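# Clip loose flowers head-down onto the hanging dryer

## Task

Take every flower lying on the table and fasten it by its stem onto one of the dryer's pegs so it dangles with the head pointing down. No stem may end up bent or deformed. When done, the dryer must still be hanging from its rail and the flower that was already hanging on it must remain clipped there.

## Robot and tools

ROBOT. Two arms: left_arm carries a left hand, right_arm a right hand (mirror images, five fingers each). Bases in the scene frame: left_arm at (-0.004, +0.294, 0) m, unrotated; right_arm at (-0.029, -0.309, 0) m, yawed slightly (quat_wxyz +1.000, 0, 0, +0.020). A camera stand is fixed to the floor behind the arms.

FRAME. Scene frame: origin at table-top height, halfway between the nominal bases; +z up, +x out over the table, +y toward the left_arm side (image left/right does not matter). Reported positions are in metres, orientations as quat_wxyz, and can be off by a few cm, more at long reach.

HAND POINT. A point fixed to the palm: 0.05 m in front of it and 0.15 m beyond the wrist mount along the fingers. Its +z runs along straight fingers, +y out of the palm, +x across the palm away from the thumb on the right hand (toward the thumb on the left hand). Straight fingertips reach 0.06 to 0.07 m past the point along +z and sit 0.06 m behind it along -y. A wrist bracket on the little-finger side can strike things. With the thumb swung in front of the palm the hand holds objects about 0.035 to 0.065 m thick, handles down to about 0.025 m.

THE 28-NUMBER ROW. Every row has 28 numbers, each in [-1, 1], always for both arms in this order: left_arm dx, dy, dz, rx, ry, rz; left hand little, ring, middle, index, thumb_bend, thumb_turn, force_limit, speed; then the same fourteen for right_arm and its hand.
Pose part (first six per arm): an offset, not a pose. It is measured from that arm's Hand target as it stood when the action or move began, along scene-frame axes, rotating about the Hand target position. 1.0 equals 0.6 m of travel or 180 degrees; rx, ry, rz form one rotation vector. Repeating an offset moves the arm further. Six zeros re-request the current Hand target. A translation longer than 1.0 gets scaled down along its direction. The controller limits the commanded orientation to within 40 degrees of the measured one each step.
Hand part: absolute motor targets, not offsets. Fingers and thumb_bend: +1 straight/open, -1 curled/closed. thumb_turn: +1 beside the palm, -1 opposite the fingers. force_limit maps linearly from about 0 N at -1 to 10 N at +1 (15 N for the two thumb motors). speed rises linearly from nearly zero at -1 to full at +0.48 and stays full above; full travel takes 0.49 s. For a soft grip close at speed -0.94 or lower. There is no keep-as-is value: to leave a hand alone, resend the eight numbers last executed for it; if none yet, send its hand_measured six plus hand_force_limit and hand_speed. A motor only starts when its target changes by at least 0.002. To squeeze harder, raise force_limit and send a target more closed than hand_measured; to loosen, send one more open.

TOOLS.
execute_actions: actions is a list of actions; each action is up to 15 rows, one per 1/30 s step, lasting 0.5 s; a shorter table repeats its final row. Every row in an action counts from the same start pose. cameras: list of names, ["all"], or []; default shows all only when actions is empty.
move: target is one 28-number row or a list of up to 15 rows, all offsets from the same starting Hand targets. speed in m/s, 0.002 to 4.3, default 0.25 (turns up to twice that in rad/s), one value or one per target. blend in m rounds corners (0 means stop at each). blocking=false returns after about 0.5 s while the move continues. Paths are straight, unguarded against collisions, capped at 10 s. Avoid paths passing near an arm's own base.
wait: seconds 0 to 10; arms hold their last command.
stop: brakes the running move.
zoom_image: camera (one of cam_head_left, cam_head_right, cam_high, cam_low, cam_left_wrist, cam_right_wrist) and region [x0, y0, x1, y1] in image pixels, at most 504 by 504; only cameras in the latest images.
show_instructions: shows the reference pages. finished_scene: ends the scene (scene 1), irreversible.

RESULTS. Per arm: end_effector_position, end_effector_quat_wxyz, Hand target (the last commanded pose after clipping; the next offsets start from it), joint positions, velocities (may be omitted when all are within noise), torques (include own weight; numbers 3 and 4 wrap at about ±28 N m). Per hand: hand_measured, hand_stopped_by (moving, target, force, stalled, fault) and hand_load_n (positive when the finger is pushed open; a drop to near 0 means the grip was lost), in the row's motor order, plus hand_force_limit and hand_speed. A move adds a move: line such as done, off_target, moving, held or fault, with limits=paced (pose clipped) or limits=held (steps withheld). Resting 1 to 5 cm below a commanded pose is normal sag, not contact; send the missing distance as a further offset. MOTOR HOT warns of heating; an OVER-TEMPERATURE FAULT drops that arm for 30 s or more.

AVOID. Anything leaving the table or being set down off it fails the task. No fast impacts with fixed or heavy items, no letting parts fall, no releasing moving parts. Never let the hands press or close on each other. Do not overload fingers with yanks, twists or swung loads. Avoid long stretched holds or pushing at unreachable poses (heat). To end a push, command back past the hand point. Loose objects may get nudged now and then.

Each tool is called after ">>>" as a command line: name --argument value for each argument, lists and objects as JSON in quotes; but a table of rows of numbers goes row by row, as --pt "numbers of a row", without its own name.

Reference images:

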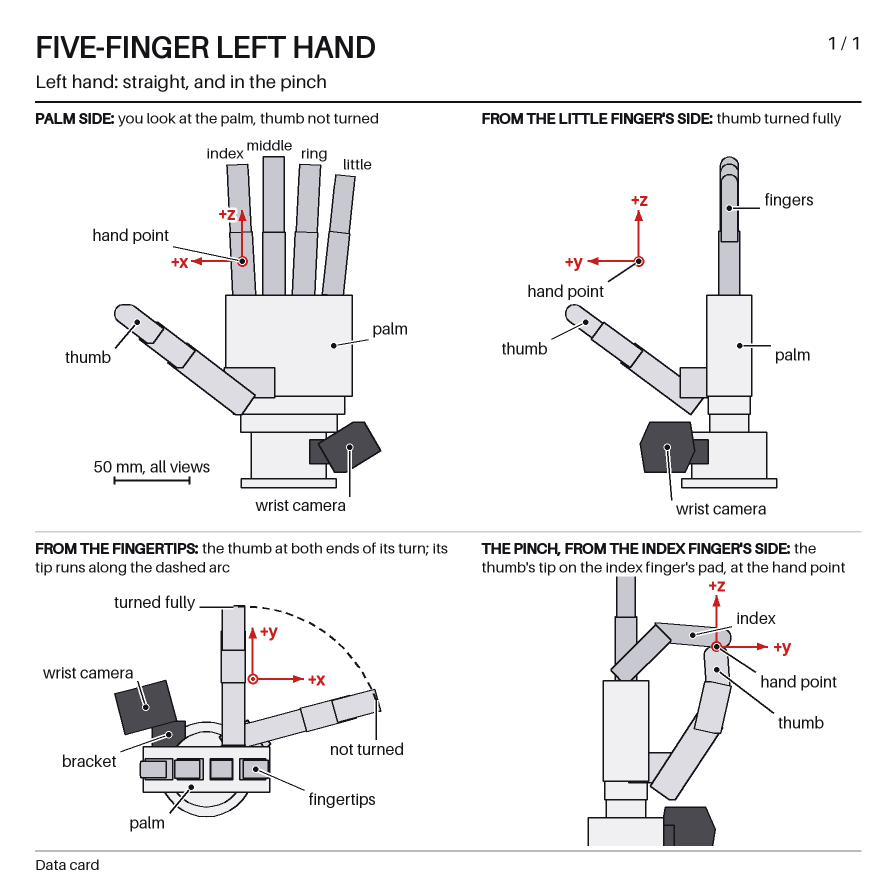

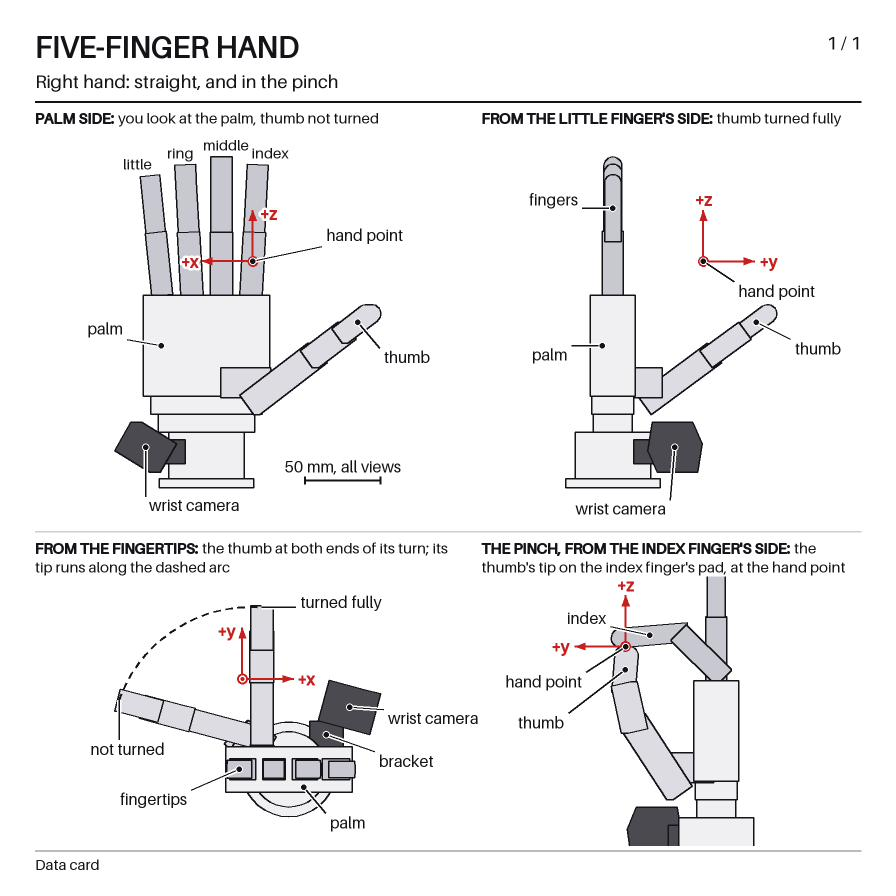

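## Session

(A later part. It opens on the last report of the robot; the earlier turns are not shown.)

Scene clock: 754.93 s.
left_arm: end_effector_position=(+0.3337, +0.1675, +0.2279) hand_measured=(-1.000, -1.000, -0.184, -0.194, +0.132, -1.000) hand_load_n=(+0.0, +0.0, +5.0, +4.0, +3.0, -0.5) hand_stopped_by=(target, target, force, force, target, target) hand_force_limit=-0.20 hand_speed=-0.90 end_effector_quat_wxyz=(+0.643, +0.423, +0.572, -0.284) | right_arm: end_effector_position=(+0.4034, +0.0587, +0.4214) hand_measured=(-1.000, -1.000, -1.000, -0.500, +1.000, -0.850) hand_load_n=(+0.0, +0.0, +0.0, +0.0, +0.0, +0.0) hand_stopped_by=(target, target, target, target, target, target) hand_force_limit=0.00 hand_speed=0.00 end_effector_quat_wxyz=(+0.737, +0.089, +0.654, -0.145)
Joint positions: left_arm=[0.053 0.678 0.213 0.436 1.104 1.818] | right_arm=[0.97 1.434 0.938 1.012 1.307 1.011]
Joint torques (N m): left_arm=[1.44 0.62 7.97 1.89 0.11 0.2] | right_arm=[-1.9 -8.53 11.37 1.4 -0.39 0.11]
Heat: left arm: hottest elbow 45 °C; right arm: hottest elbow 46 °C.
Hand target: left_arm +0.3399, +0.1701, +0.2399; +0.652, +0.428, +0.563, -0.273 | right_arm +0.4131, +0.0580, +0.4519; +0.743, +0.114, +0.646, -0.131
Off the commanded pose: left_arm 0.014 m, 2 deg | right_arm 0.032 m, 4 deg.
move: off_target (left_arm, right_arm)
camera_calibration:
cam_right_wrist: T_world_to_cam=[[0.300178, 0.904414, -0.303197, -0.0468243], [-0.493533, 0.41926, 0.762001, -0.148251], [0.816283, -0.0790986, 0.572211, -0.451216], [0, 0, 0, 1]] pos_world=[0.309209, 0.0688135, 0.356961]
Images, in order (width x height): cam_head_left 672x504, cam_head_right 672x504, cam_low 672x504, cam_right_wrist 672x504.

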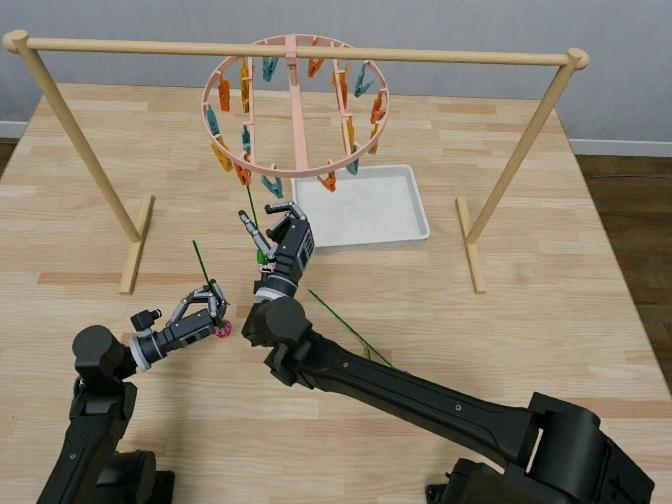

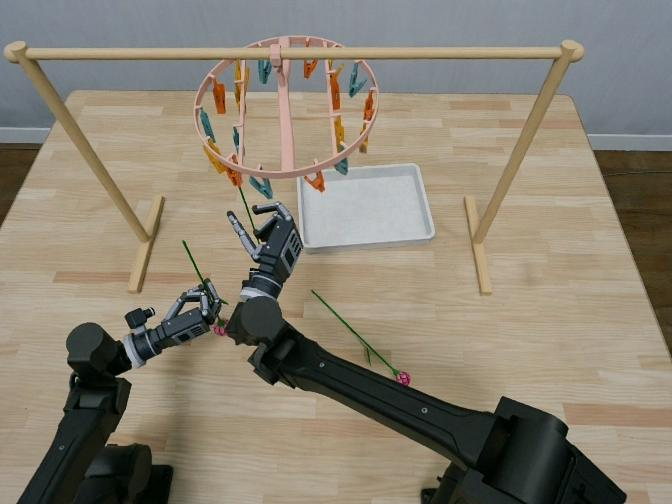

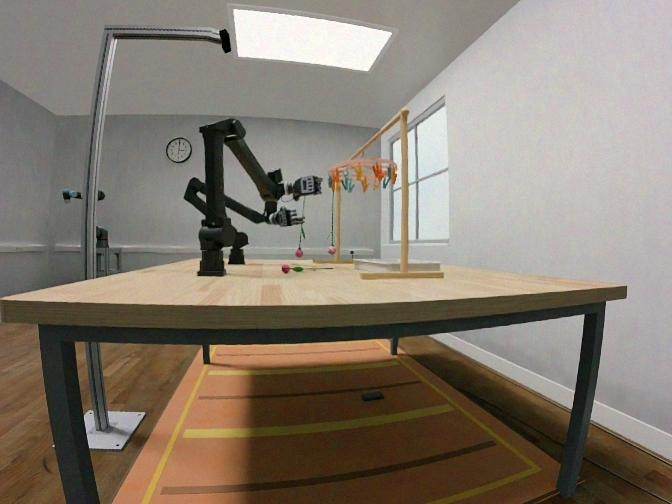

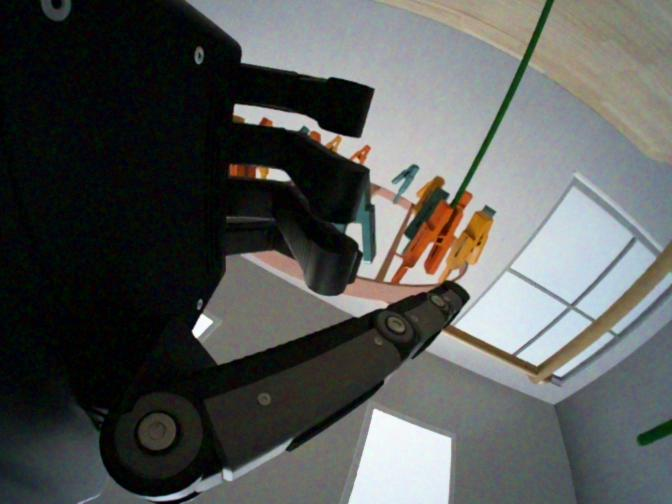

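>>> move --target '[0,0,0,0,0,0,-1,-1,-0.5,-0.5,0.13,-1,-0.2,-0.9,-0.005,-0.0458,0.0483,0,0,0,-1,-1,-1,-0.5,1,-0.85,0,0]' --cameras '["cam_head_left","cam_head_right","cam_right_wrist","cam_low"]' --speed 0.1

>>> zoom_image --camera "cam_right_wrist" --region '[280, 150, 500, 330]'

>>> zoom_image --camera "cam_head_left" --region '[230, 140, 350, 260]'

>>> zoom_image --camera "cam_head_right" --region '[220, 140, 340, 260]'

Scene clock: 770.67 s.
left_arm: end_effector_position=(+0.3337, +0.1675, +0.2279) hand_measured=(-1.000, -1.000, -0.184, -0.194, +0.132, -1.000) hand_load_n=(+0.0, +0.0, +5.0, +4.0, +3.5, +0.0) hand_stopped_by=(target, target, force, force, target, target) hand_force_limit=-0.20 hand_speed=-0.90 end_effector_quat_wxyz=(+0.643, +0.423, +0.572, -0.284) | right_arm: end_effector_position=(+0.4048, +0.0366, +0.4479) hand_measured=(-1.000, -1.000, -1.000, -0.500, +1.000, -0.850) hand_load_n=(+0.0, +0.5, +0.0, +0.0, +0.0, +0.0) hand_stopped_by=(target, target, target, target, target, target) hand_force_limit=0.00 hand_speed=0.00 end_effector_quat_wxyz=(+0.736, +0.089, +0.655, -0.146)
Joint positions: left_arm=[0.053 0.678 0.213 0.436 1.104 1.818] | right_arm=[0.939 1.343 0.938 0.864 1.282 1.068]
Joint torques (N m): left_arm=[1.55 0.62 7.98 1.88 0.11 0.2] | right_arm=[-2.37 -8.64 10.73 1.37 -0.35 0.08]
Heat: left arm: hottest elbow 45 °C; right arm: hottest elbow 48 °C.
Hand target: left_arm +0.3399, +0.1701, +0.2399; +0.652, +0.428, +0.563, -0.273 | right_arm +0.4101, +0.0304, +0.4809; +0.743, +0.114, +0.646, -0.131
Off the commanded pose: left_arm 0.014 m, 2 deg | right_arm 0.034 m, 4 deg.
move: off_target (left_arm, right_arm)
camera_calibration:
cam_right_wrist: T_world_to_cam=[[0.300129, 0.903669, -0.305458, -0.0181855], [-0.490676, 0.420861, 0.762964, -0.160099], [0.818022, -0.0791069, 0.569721, -0.468948], [0, 0, 0, 1]] pos_world=[0.310512, 0.0467159, 0.383764]
Images, in order (width x height): cam_head_left 672x504, cam_head_right 672x504, cam_low 672x504, cam_right_wrist 672x504.

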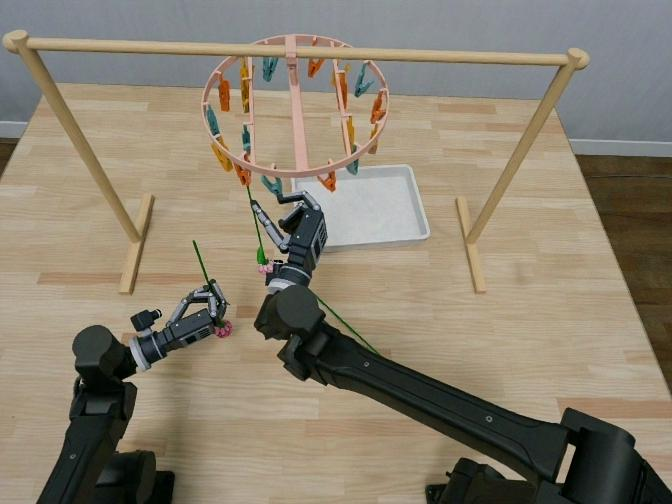

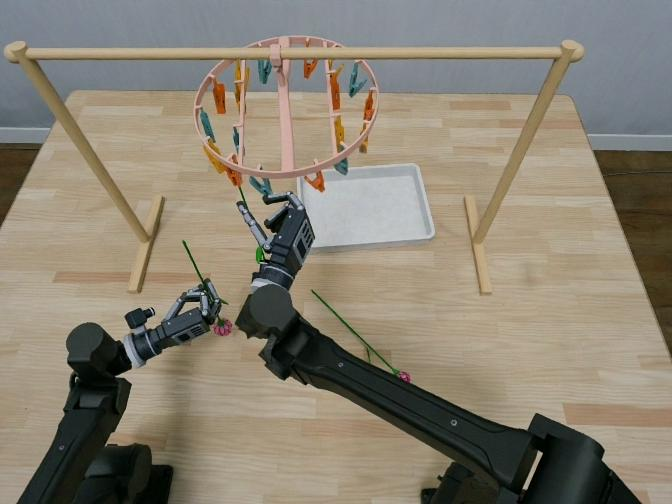

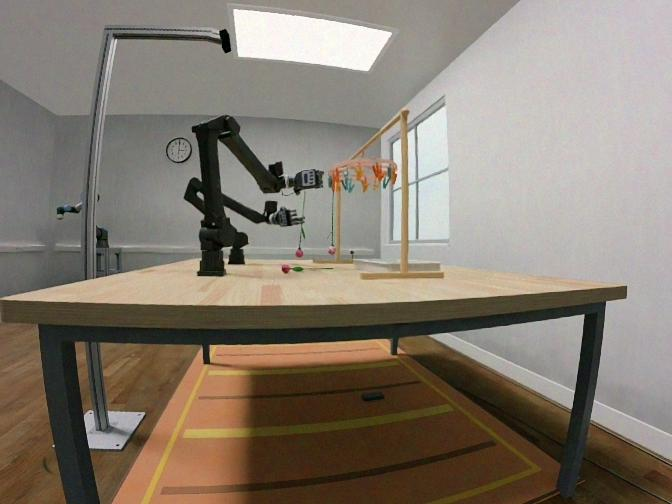

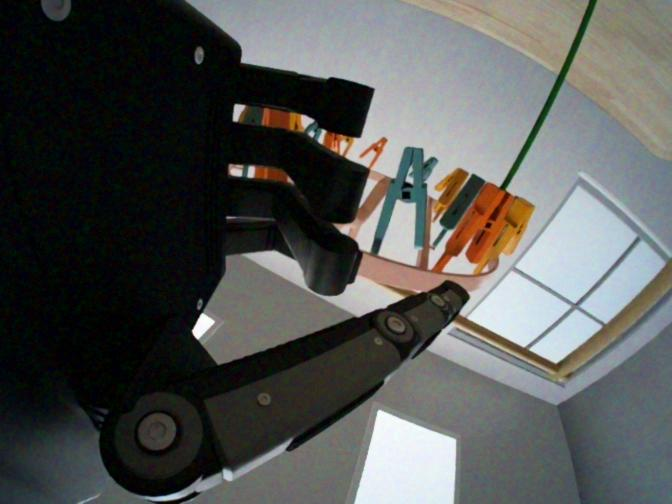

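Scaled by 2.291 from the camera's 672x504 image, which has a finer 960x720 frame.

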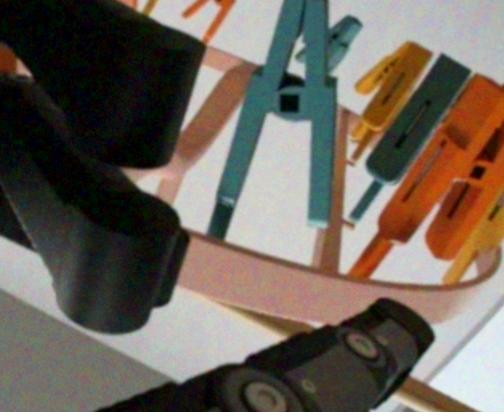

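Scaled by 4.200 from the camera's 672x504 image, which has a finer 960x720 frame.

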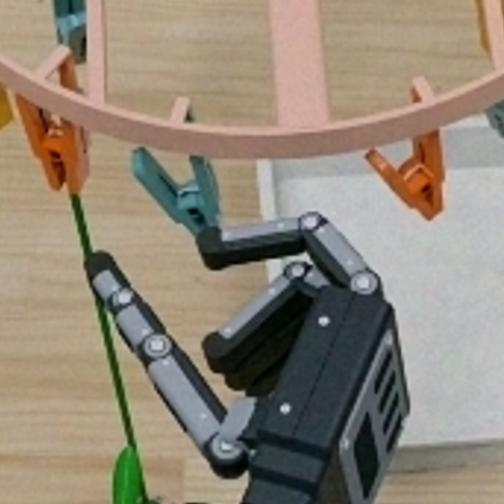

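Scaled by 4.200 from the camera's 672x504 image, which has a finer 960x720 frame.

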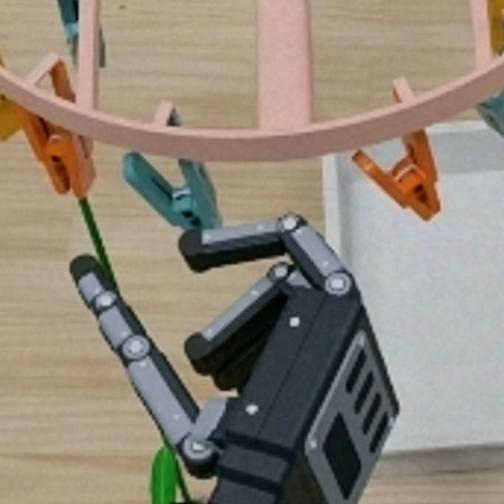

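>>> zoom_image --camera "cam_low" --region '[280, 140, 380, 240]'

>>> zoom_image --camera "cam_low" --region '[300, 155, 350, 205]'

Scaled by 5.040 from the camera's 672x504 image, which has a finer 960x720 frame.

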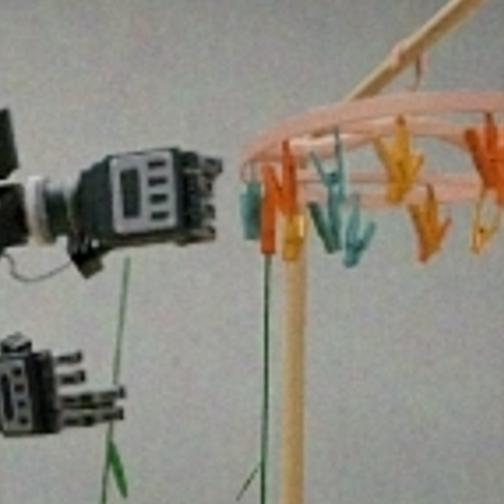

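Scaled by 10.080 from the camera's 672x504 image, which has a finer 960x720 frame.

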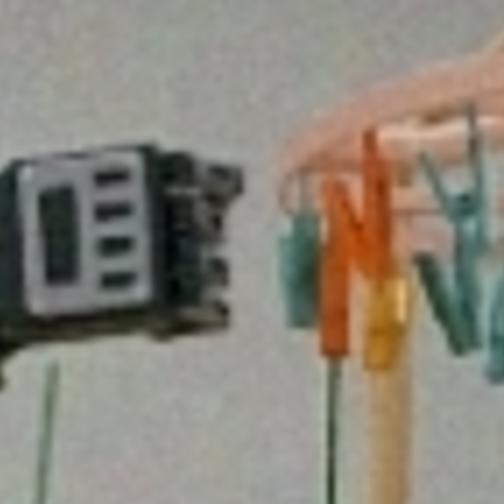

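>>> move --target '[0,0,0,0,0,0,-1,-1,-0.5,-0.5,0.13,-1,-0.2,-0.9,0.02,0.011,-0.0067,0,0,0,-1,-1,-1,-0.5,1,-0.85,0,0]' --cameras '["cam_head_left","cam_head_right","cam_right_wrist","cam_low"]' --speed 0.06

>>> zoom_image --camera "cam_right_wrist" --region '[320, 130, 500, 330]'

>>> zoom_image --camera "cam_head_left" --region '[230, 140, 330, 230]'

>>> zoom_image --camera "cam_head_right" --region '[220, 140, 320, 230]'

>>> zoom_image --camera "cam_low" --region '[300, 155, 350, 205]'

Scene clock: 822.17 s.
left_arm: end_effector_position=(+0.3337, +0.1675, +0.2279) hand_measured=(-1.000, -1.000, -0.184, -0.194, +0.132, -1.000) hand_load_n=(+0.0, +0.0, +5.0, +4.0, +3.0, +0.0) hand_stopped_by=(target, target, force, force, target, target) hand_force_limit=-0.20 hand_speed=-0.90 end_effector_quat_wxyz=(+0.643, +0.423, +0.572, -0.284) | right_arm: end_effector_position=(+0.4107, +0.0353, +0.4505) hand_measured=(-1.000, -1.000, -1.000, -0.500, +1.000, -0.850) hand_load_n=(+0.0, +0.0, +0.0, +0.0, +0.0, -0.5) hand_stopped_by=(target, target, target, target, target, target) hand_force_limit=0.00 hand_speed=0.00 end_effector_quat_wxyz=(+0.738, +0.093, +0.653, -0.142)
Joint positions: left_arm=[0.053 0.678 0.213 0.436 1.104 1.818] | right_arm=[0.926 1.348 0.947 0.85 1.27 1.091]
Joint torques (N m): left_arm=[1.55 0.62 7.97 1.88 0.11 0.2] | right_arm=[-1.2 -7.41 11.82 1.48 -0.34 0.2]
Heat: left arm: hottest elbow 45 °C; right arm: hottest elbow 51 °C.
Hand target: left_arm +0.3399, +0.1701, +0.2399; +0.652, +0.428, +0.563, -0.273 | right_arm +0.4221, +0.0372, +0.4768; +0.743, +0.114, +0.646, -0.131
Off the commanded pose: left_arm 0.014 m, 2 deg | right_arm 0.029 m, 3 deg.
move: off_target (left_arm, right_arm)
camera_calibration:
cam_right_wrist: T_world_to_cam=[[0.301368, 0.907412, -0.292882, -0.0242388], [-0.496546, 0.411579, 0.764228, -0.156431], [0.814014, -0.0848848, 0.574609, -0.475637], [0, 0, 0, 1]] pos_world=[0.316805, 0.0460039, 0.385755]
Images, in order (width x height): cam_head_left 672x504, cam_head_right 672x504, cam_low 672x504, cam_right_wrist 672x504.

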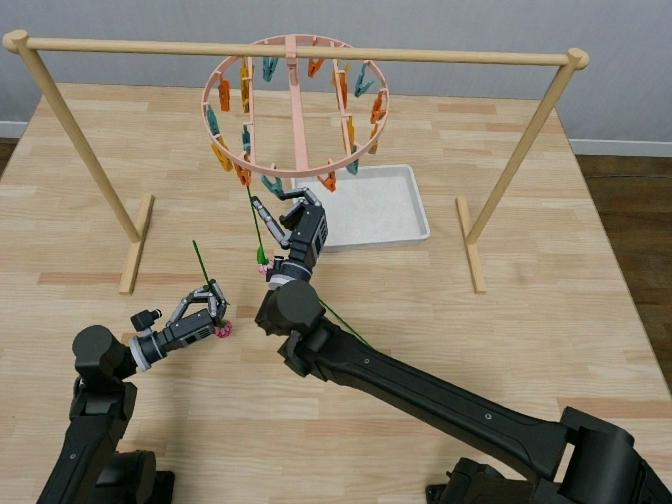

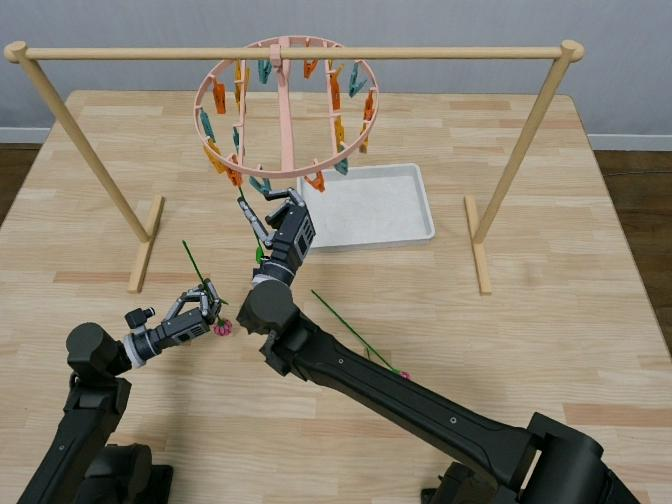

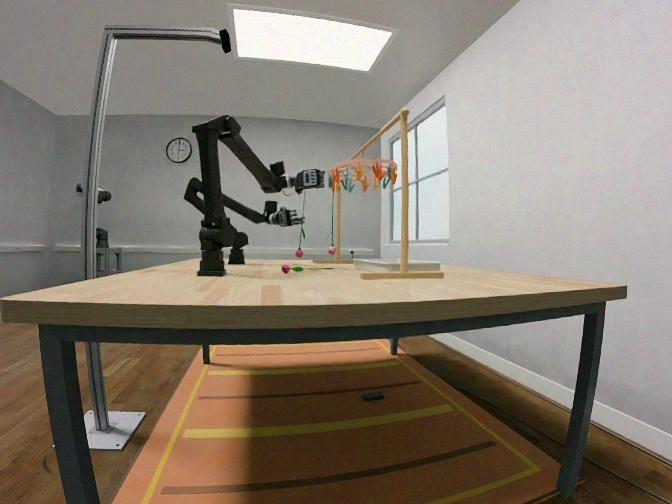

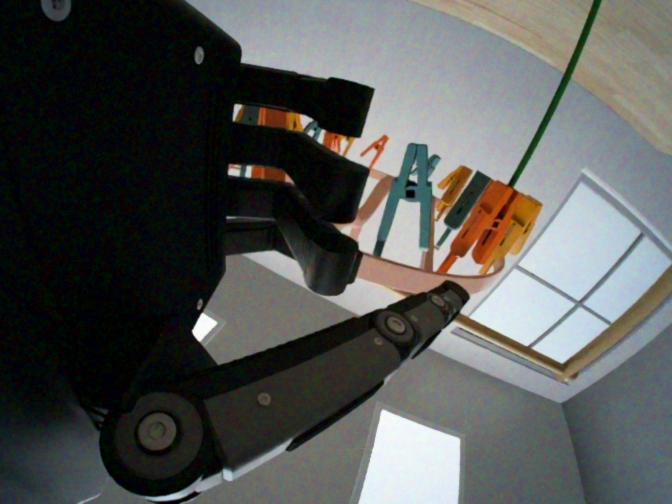

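Scaled by 2.520 from the camera's 672x504 image, which has a finer 960x720 frame.

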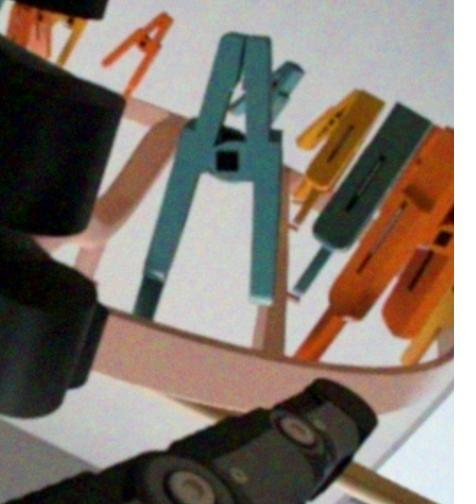

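Scaled by 5.040 from the camera's 672x504 image, which has a finer 960x720 frame.

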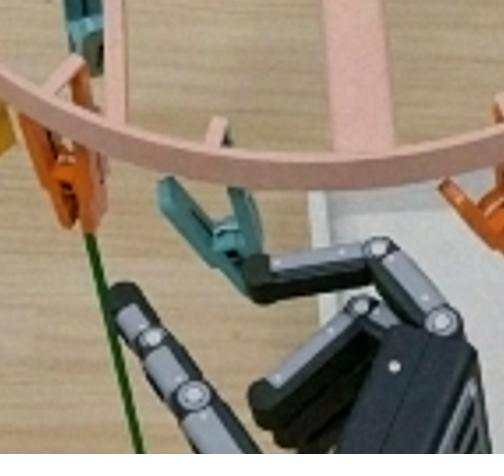

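Scaled by 5.040 from the camera's 672x504 image, which has a finer 960x720 frame.

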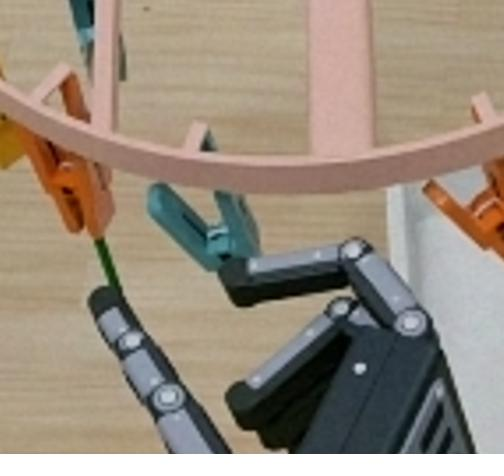

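Scaled by 10.080 from the camera's 672x504 image, which has a finer 960x720 frame.

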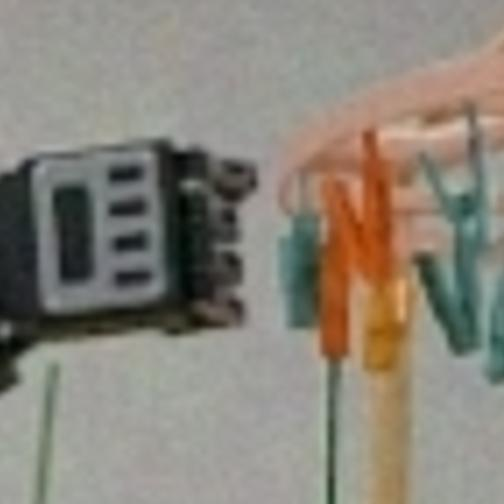

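>>> move --target '[0,0,0,0,0,0,-1,-1,-0.5,-0.5,0.13,-1,-0.2,-0.9,0.0117,0.01,-0.0183,0,0,0,-1,-1,-1,-0.5,1,-0.85,0,0]' --cameras '["cam_head_left","cam_right_wrist","cam_low"]' --speed 0.06

>>> zoom_image --camera "cam_right_wrist" --region '[320, 130, 500, 330]'

>>> zoom_image --camera "cam_low" --region '[300, 155, 350, 205]'

Scene clock: 842.83 s.
left_arm: end_effector_position=(+0.3337, +0.1675, +0.2279) hand_measured=(-1.000, -1.000, -0.184, -0.194, +0.132, -1.000) hand_load_n=(+0.5, +0.0, +5.0, +4.0, +3.5, +0.0) hand_stopped_by=(target, target, force, force, target, target) hand_force_limit=-0.20 hand_speed=-0.90 end_effector_quat_wxyz=(+0.643, +0.423, +0.572, -0.284) | right_arm: end_effector_position=(+0.4181, +0.0427, +0.4337) hand_measured=(-1.000, -1.000, -1.000, -0.500, +1.000, -0.850) hand_load_n=(+0.0, +0.0, +0.0, +0.0, +0.0, +0.0) hand_stopped_by=(target, target, target, target, target, target) hand_force_limit=0.00 hand_speed=0.00 end_effector_quat_wxyz=(+0.734, +0.085, +0.657, -0.149)
Joint positions: left_arm=[0.053 0.678 0.213 0.436 1.104 1.818] | right_arm=[0.921 1.382 0.947 0.85 1.265 1.101]
Joint torques (N m): left_arm=[1.55 0.62 7.98 1.88 0.11 0.2] | right_arm=[-1.85 -6.83 11.81 2.24 -0.34 0.07]
Heat: left arm: hottest elbow 45 °C; right arm: hottest elbow 54 °C.
Hand target: left_arm +0.3399, +0.1701, +0.2399; +0.652, +0.428, +0.563, -0.273 | right_arm +0.4292, +0.0430, +0.4660; +0.743, +0.114, +0.646, -0.131
Off the commanded pose: left_arm 0.014 m, 2 deg | right_arm 0.034 m, 4 deg.
move: off_target (left_arm, right_arm)
camera_calibration:
cam_right_wrist: T_world_to_cam=[[0.296084, 0.901582, -0.315411, -0.0259653], [-0.485538, 0.426436, 0.763155, -0.147742], [0.822549, -0.0728134, 0.564013, -0.470934], [0, 0, 0, 1]] pos_world=[0.32332, 0.0521223, 0.370173]
Images, in order (width x height): cam_head_left 672x504, cam_low 672x504, cam_right_wrist 672x504.

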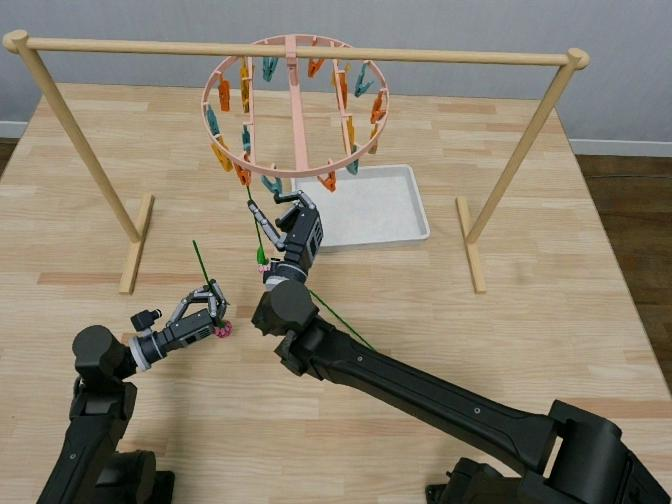

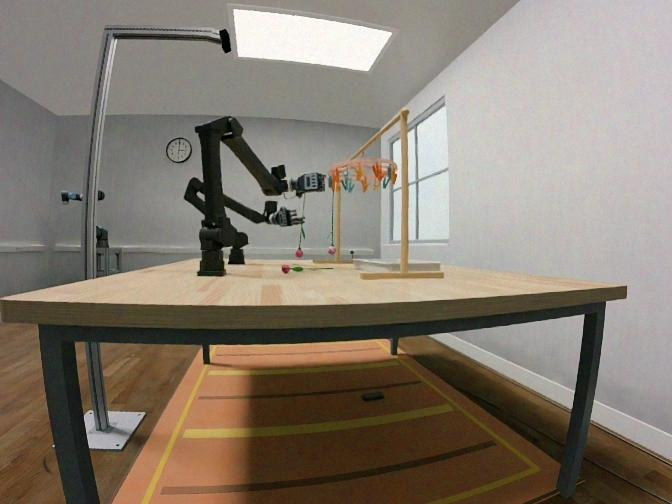

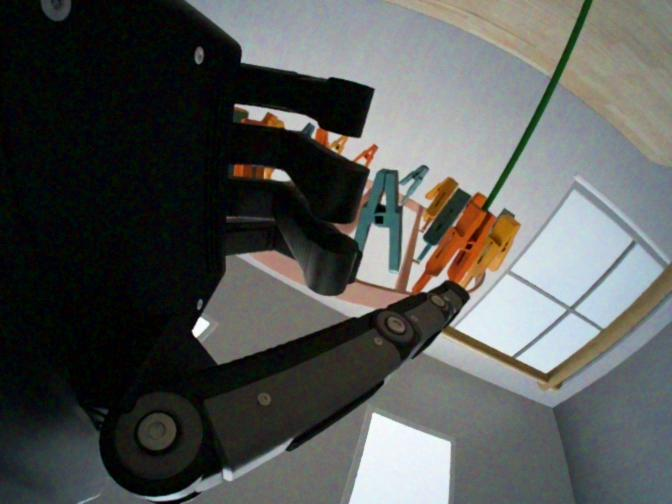

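Scaled by 2.520 from the camera's 672x504 image, which has a finer 960x720 frame.

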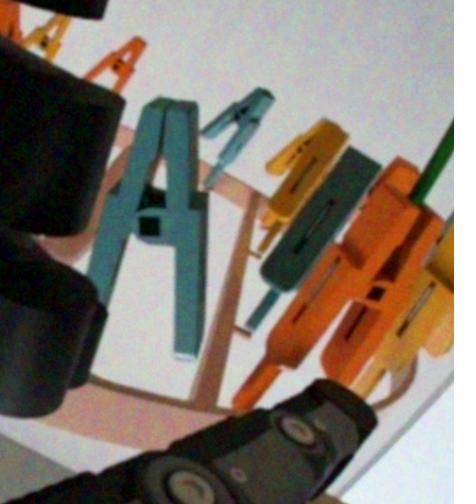

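Scaled by 10.080 from the camera's 672x504 image, which has a finer 960x720 frame.

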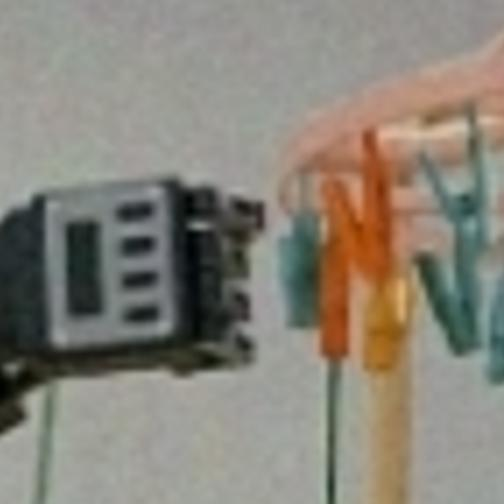

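>>> move --target '[0,0,0,0,0,0,-1,-1,-0.5,-0.5,0.13,-1,-0.2,-0.9,0.0233,-0.01,0.005,0,0,0,-1,-1,-1,-0.5,1,-0.85,0,0]' --cameras '["cam_head_left","cam_head_right","cam_right_wrist","cam_low"]' --speed 0.06

>>> zoom_image --camera "cam_right_wrist" --region '[320, 130, 500, 330]'

>>> zoom_image --camera "cam_low" --region '[300, 155, 350, 205]'

>>> zoom_image --camera "cam_head_left" --region '[230, 140, 330, 230]'

>>> zoom_image --camera "cam_head_right" --region '[220, 140, 320, 230]'

Scene clock: 860.80 s.
left_arm: end_effector_position=(+0.3337, +0.1675, +0.2279) hand_measured=(-1.000, -1.000, -0.184, -0.194, +0.132, -1.000) hand_load_n=(+0.0, -0.5, +5.0, +4.0, +3.0, -0.5) hand_stopped_by=(target, target, force, force, target, target) hand_force_limit=-0.20 hand_speed=-0.90 end_effector_quat_wxyz=(+0.643, +0.423, +0.572, -0.284) | right_arm: end_effector_position=(+0.4316, +0.0356, +0.4415) hand_measured=(-1.000, -1.000, -1.000, -0.500, +1.000, -0.850) hand_load_n=(+0.0, +0.0, +0.0, +0.0, +0.5, -0.5) hand_stopped_by=(target, target, target, target, target, target) hand_force_limit=0.00 hand_speed=0.00 end_effector_quat_wxyz=(+0.737, +0.093, +0.654, -0.142)
Joint positions: left_arm=[0.053 0.678 0.213 0.436 1.104 1.818] | right_arm=[0.887 1.382 0.966 0.812 1.235 1.145]
Joint torques (N m): left_arm=[1.55 0.62 7.98 1.89 0.11 0.2] | right_arm=[-1.49 -7.36 11.9 1.61 -0.34 0.15]
Heat: left arm: hottest elbow 45 °C; right arm: hottest elbow 56 °C.
Hand target: left_arm +0.3399, +0.1701, +0.2399; +0.652, +0.428, +0.563, -0.273 | right_arm +0.4431, +0.0371, +0.4689; +0.743, +0.114, +0.646, -0.131
Off the commanded pose: left_arm 0.014 m, 2 deg | right_arm 0.030 m, 3 deg.
move: off_target (left_arm, right_arm)
camera_calibration:
cam_right_wrist: T_world_to_cam=[[0.301278, 0.906996, -0.294263, -0.0327875], [-0.494502, 0.412476, 0.765069, -0.140551], [0.815291, -0.0849844, 0.572782, -0.487227], [0, 0, 0, 1]] pos_world=[0.337607, 0.0463052, 0.376957]
Images, in order (width x height): cam_head_left 672x504, cam_head_right 672x504, cam_low 672x504, cam_right_wrist 672x504.

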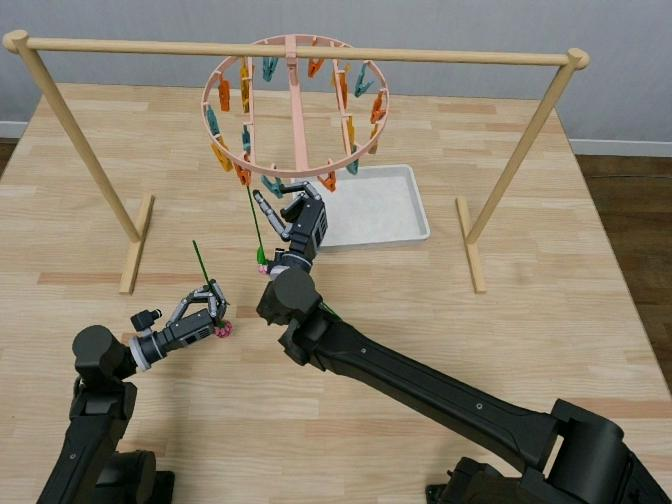

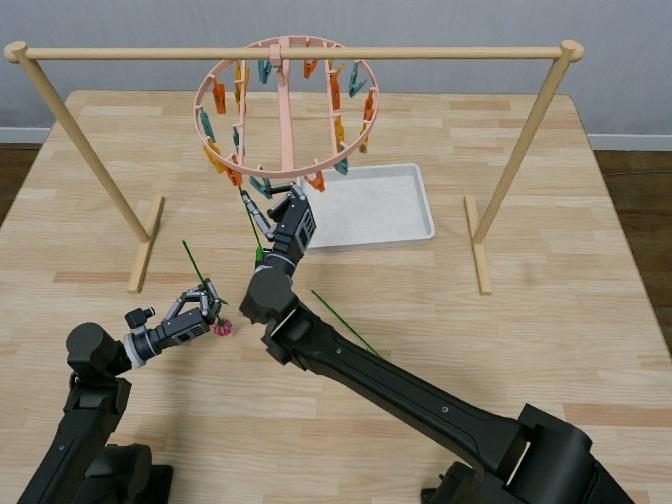

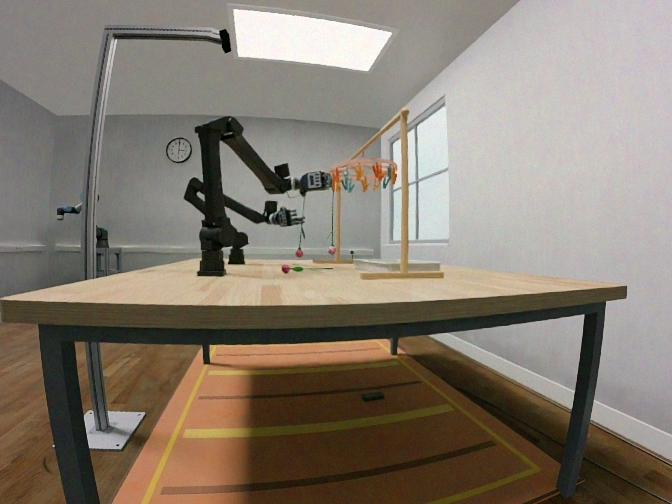

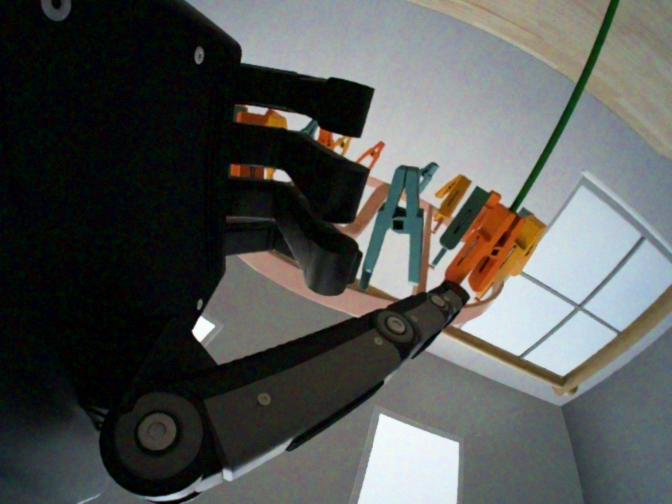

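Scaled by 2.520 from the camera's 672x504 image, which has a finer 960x720 frame.

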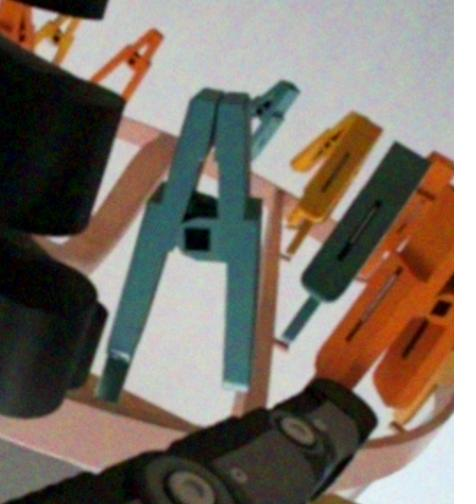

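Scaled by 10.080 from the camera's 672x504 image, which has a finer 960x720 frame.

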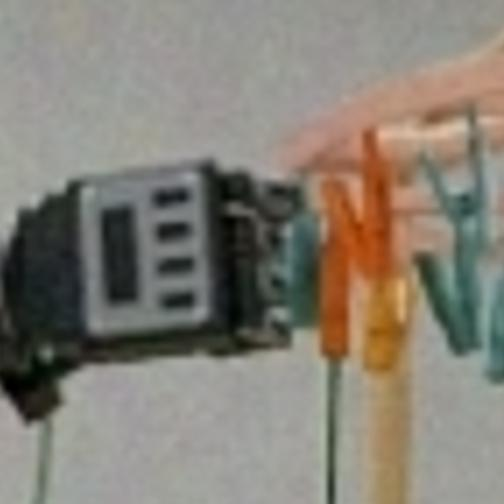

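Scaled by 5.040 from the camera's 672x504 image, which has a finer 960x720 frame.

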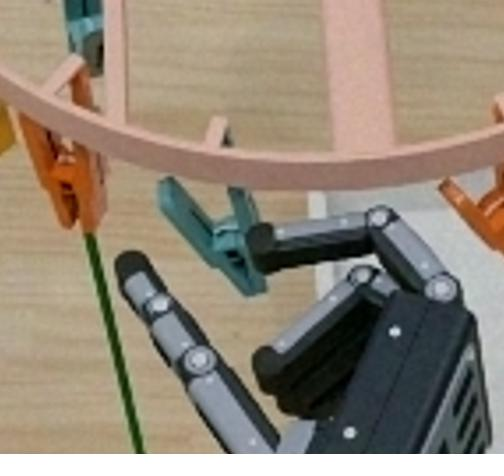

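Scaled by 5.040 from the camera's 672x504 image, which has a finer 960x720 frame.

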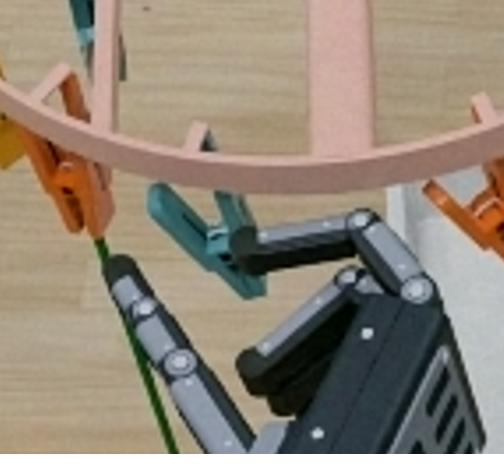

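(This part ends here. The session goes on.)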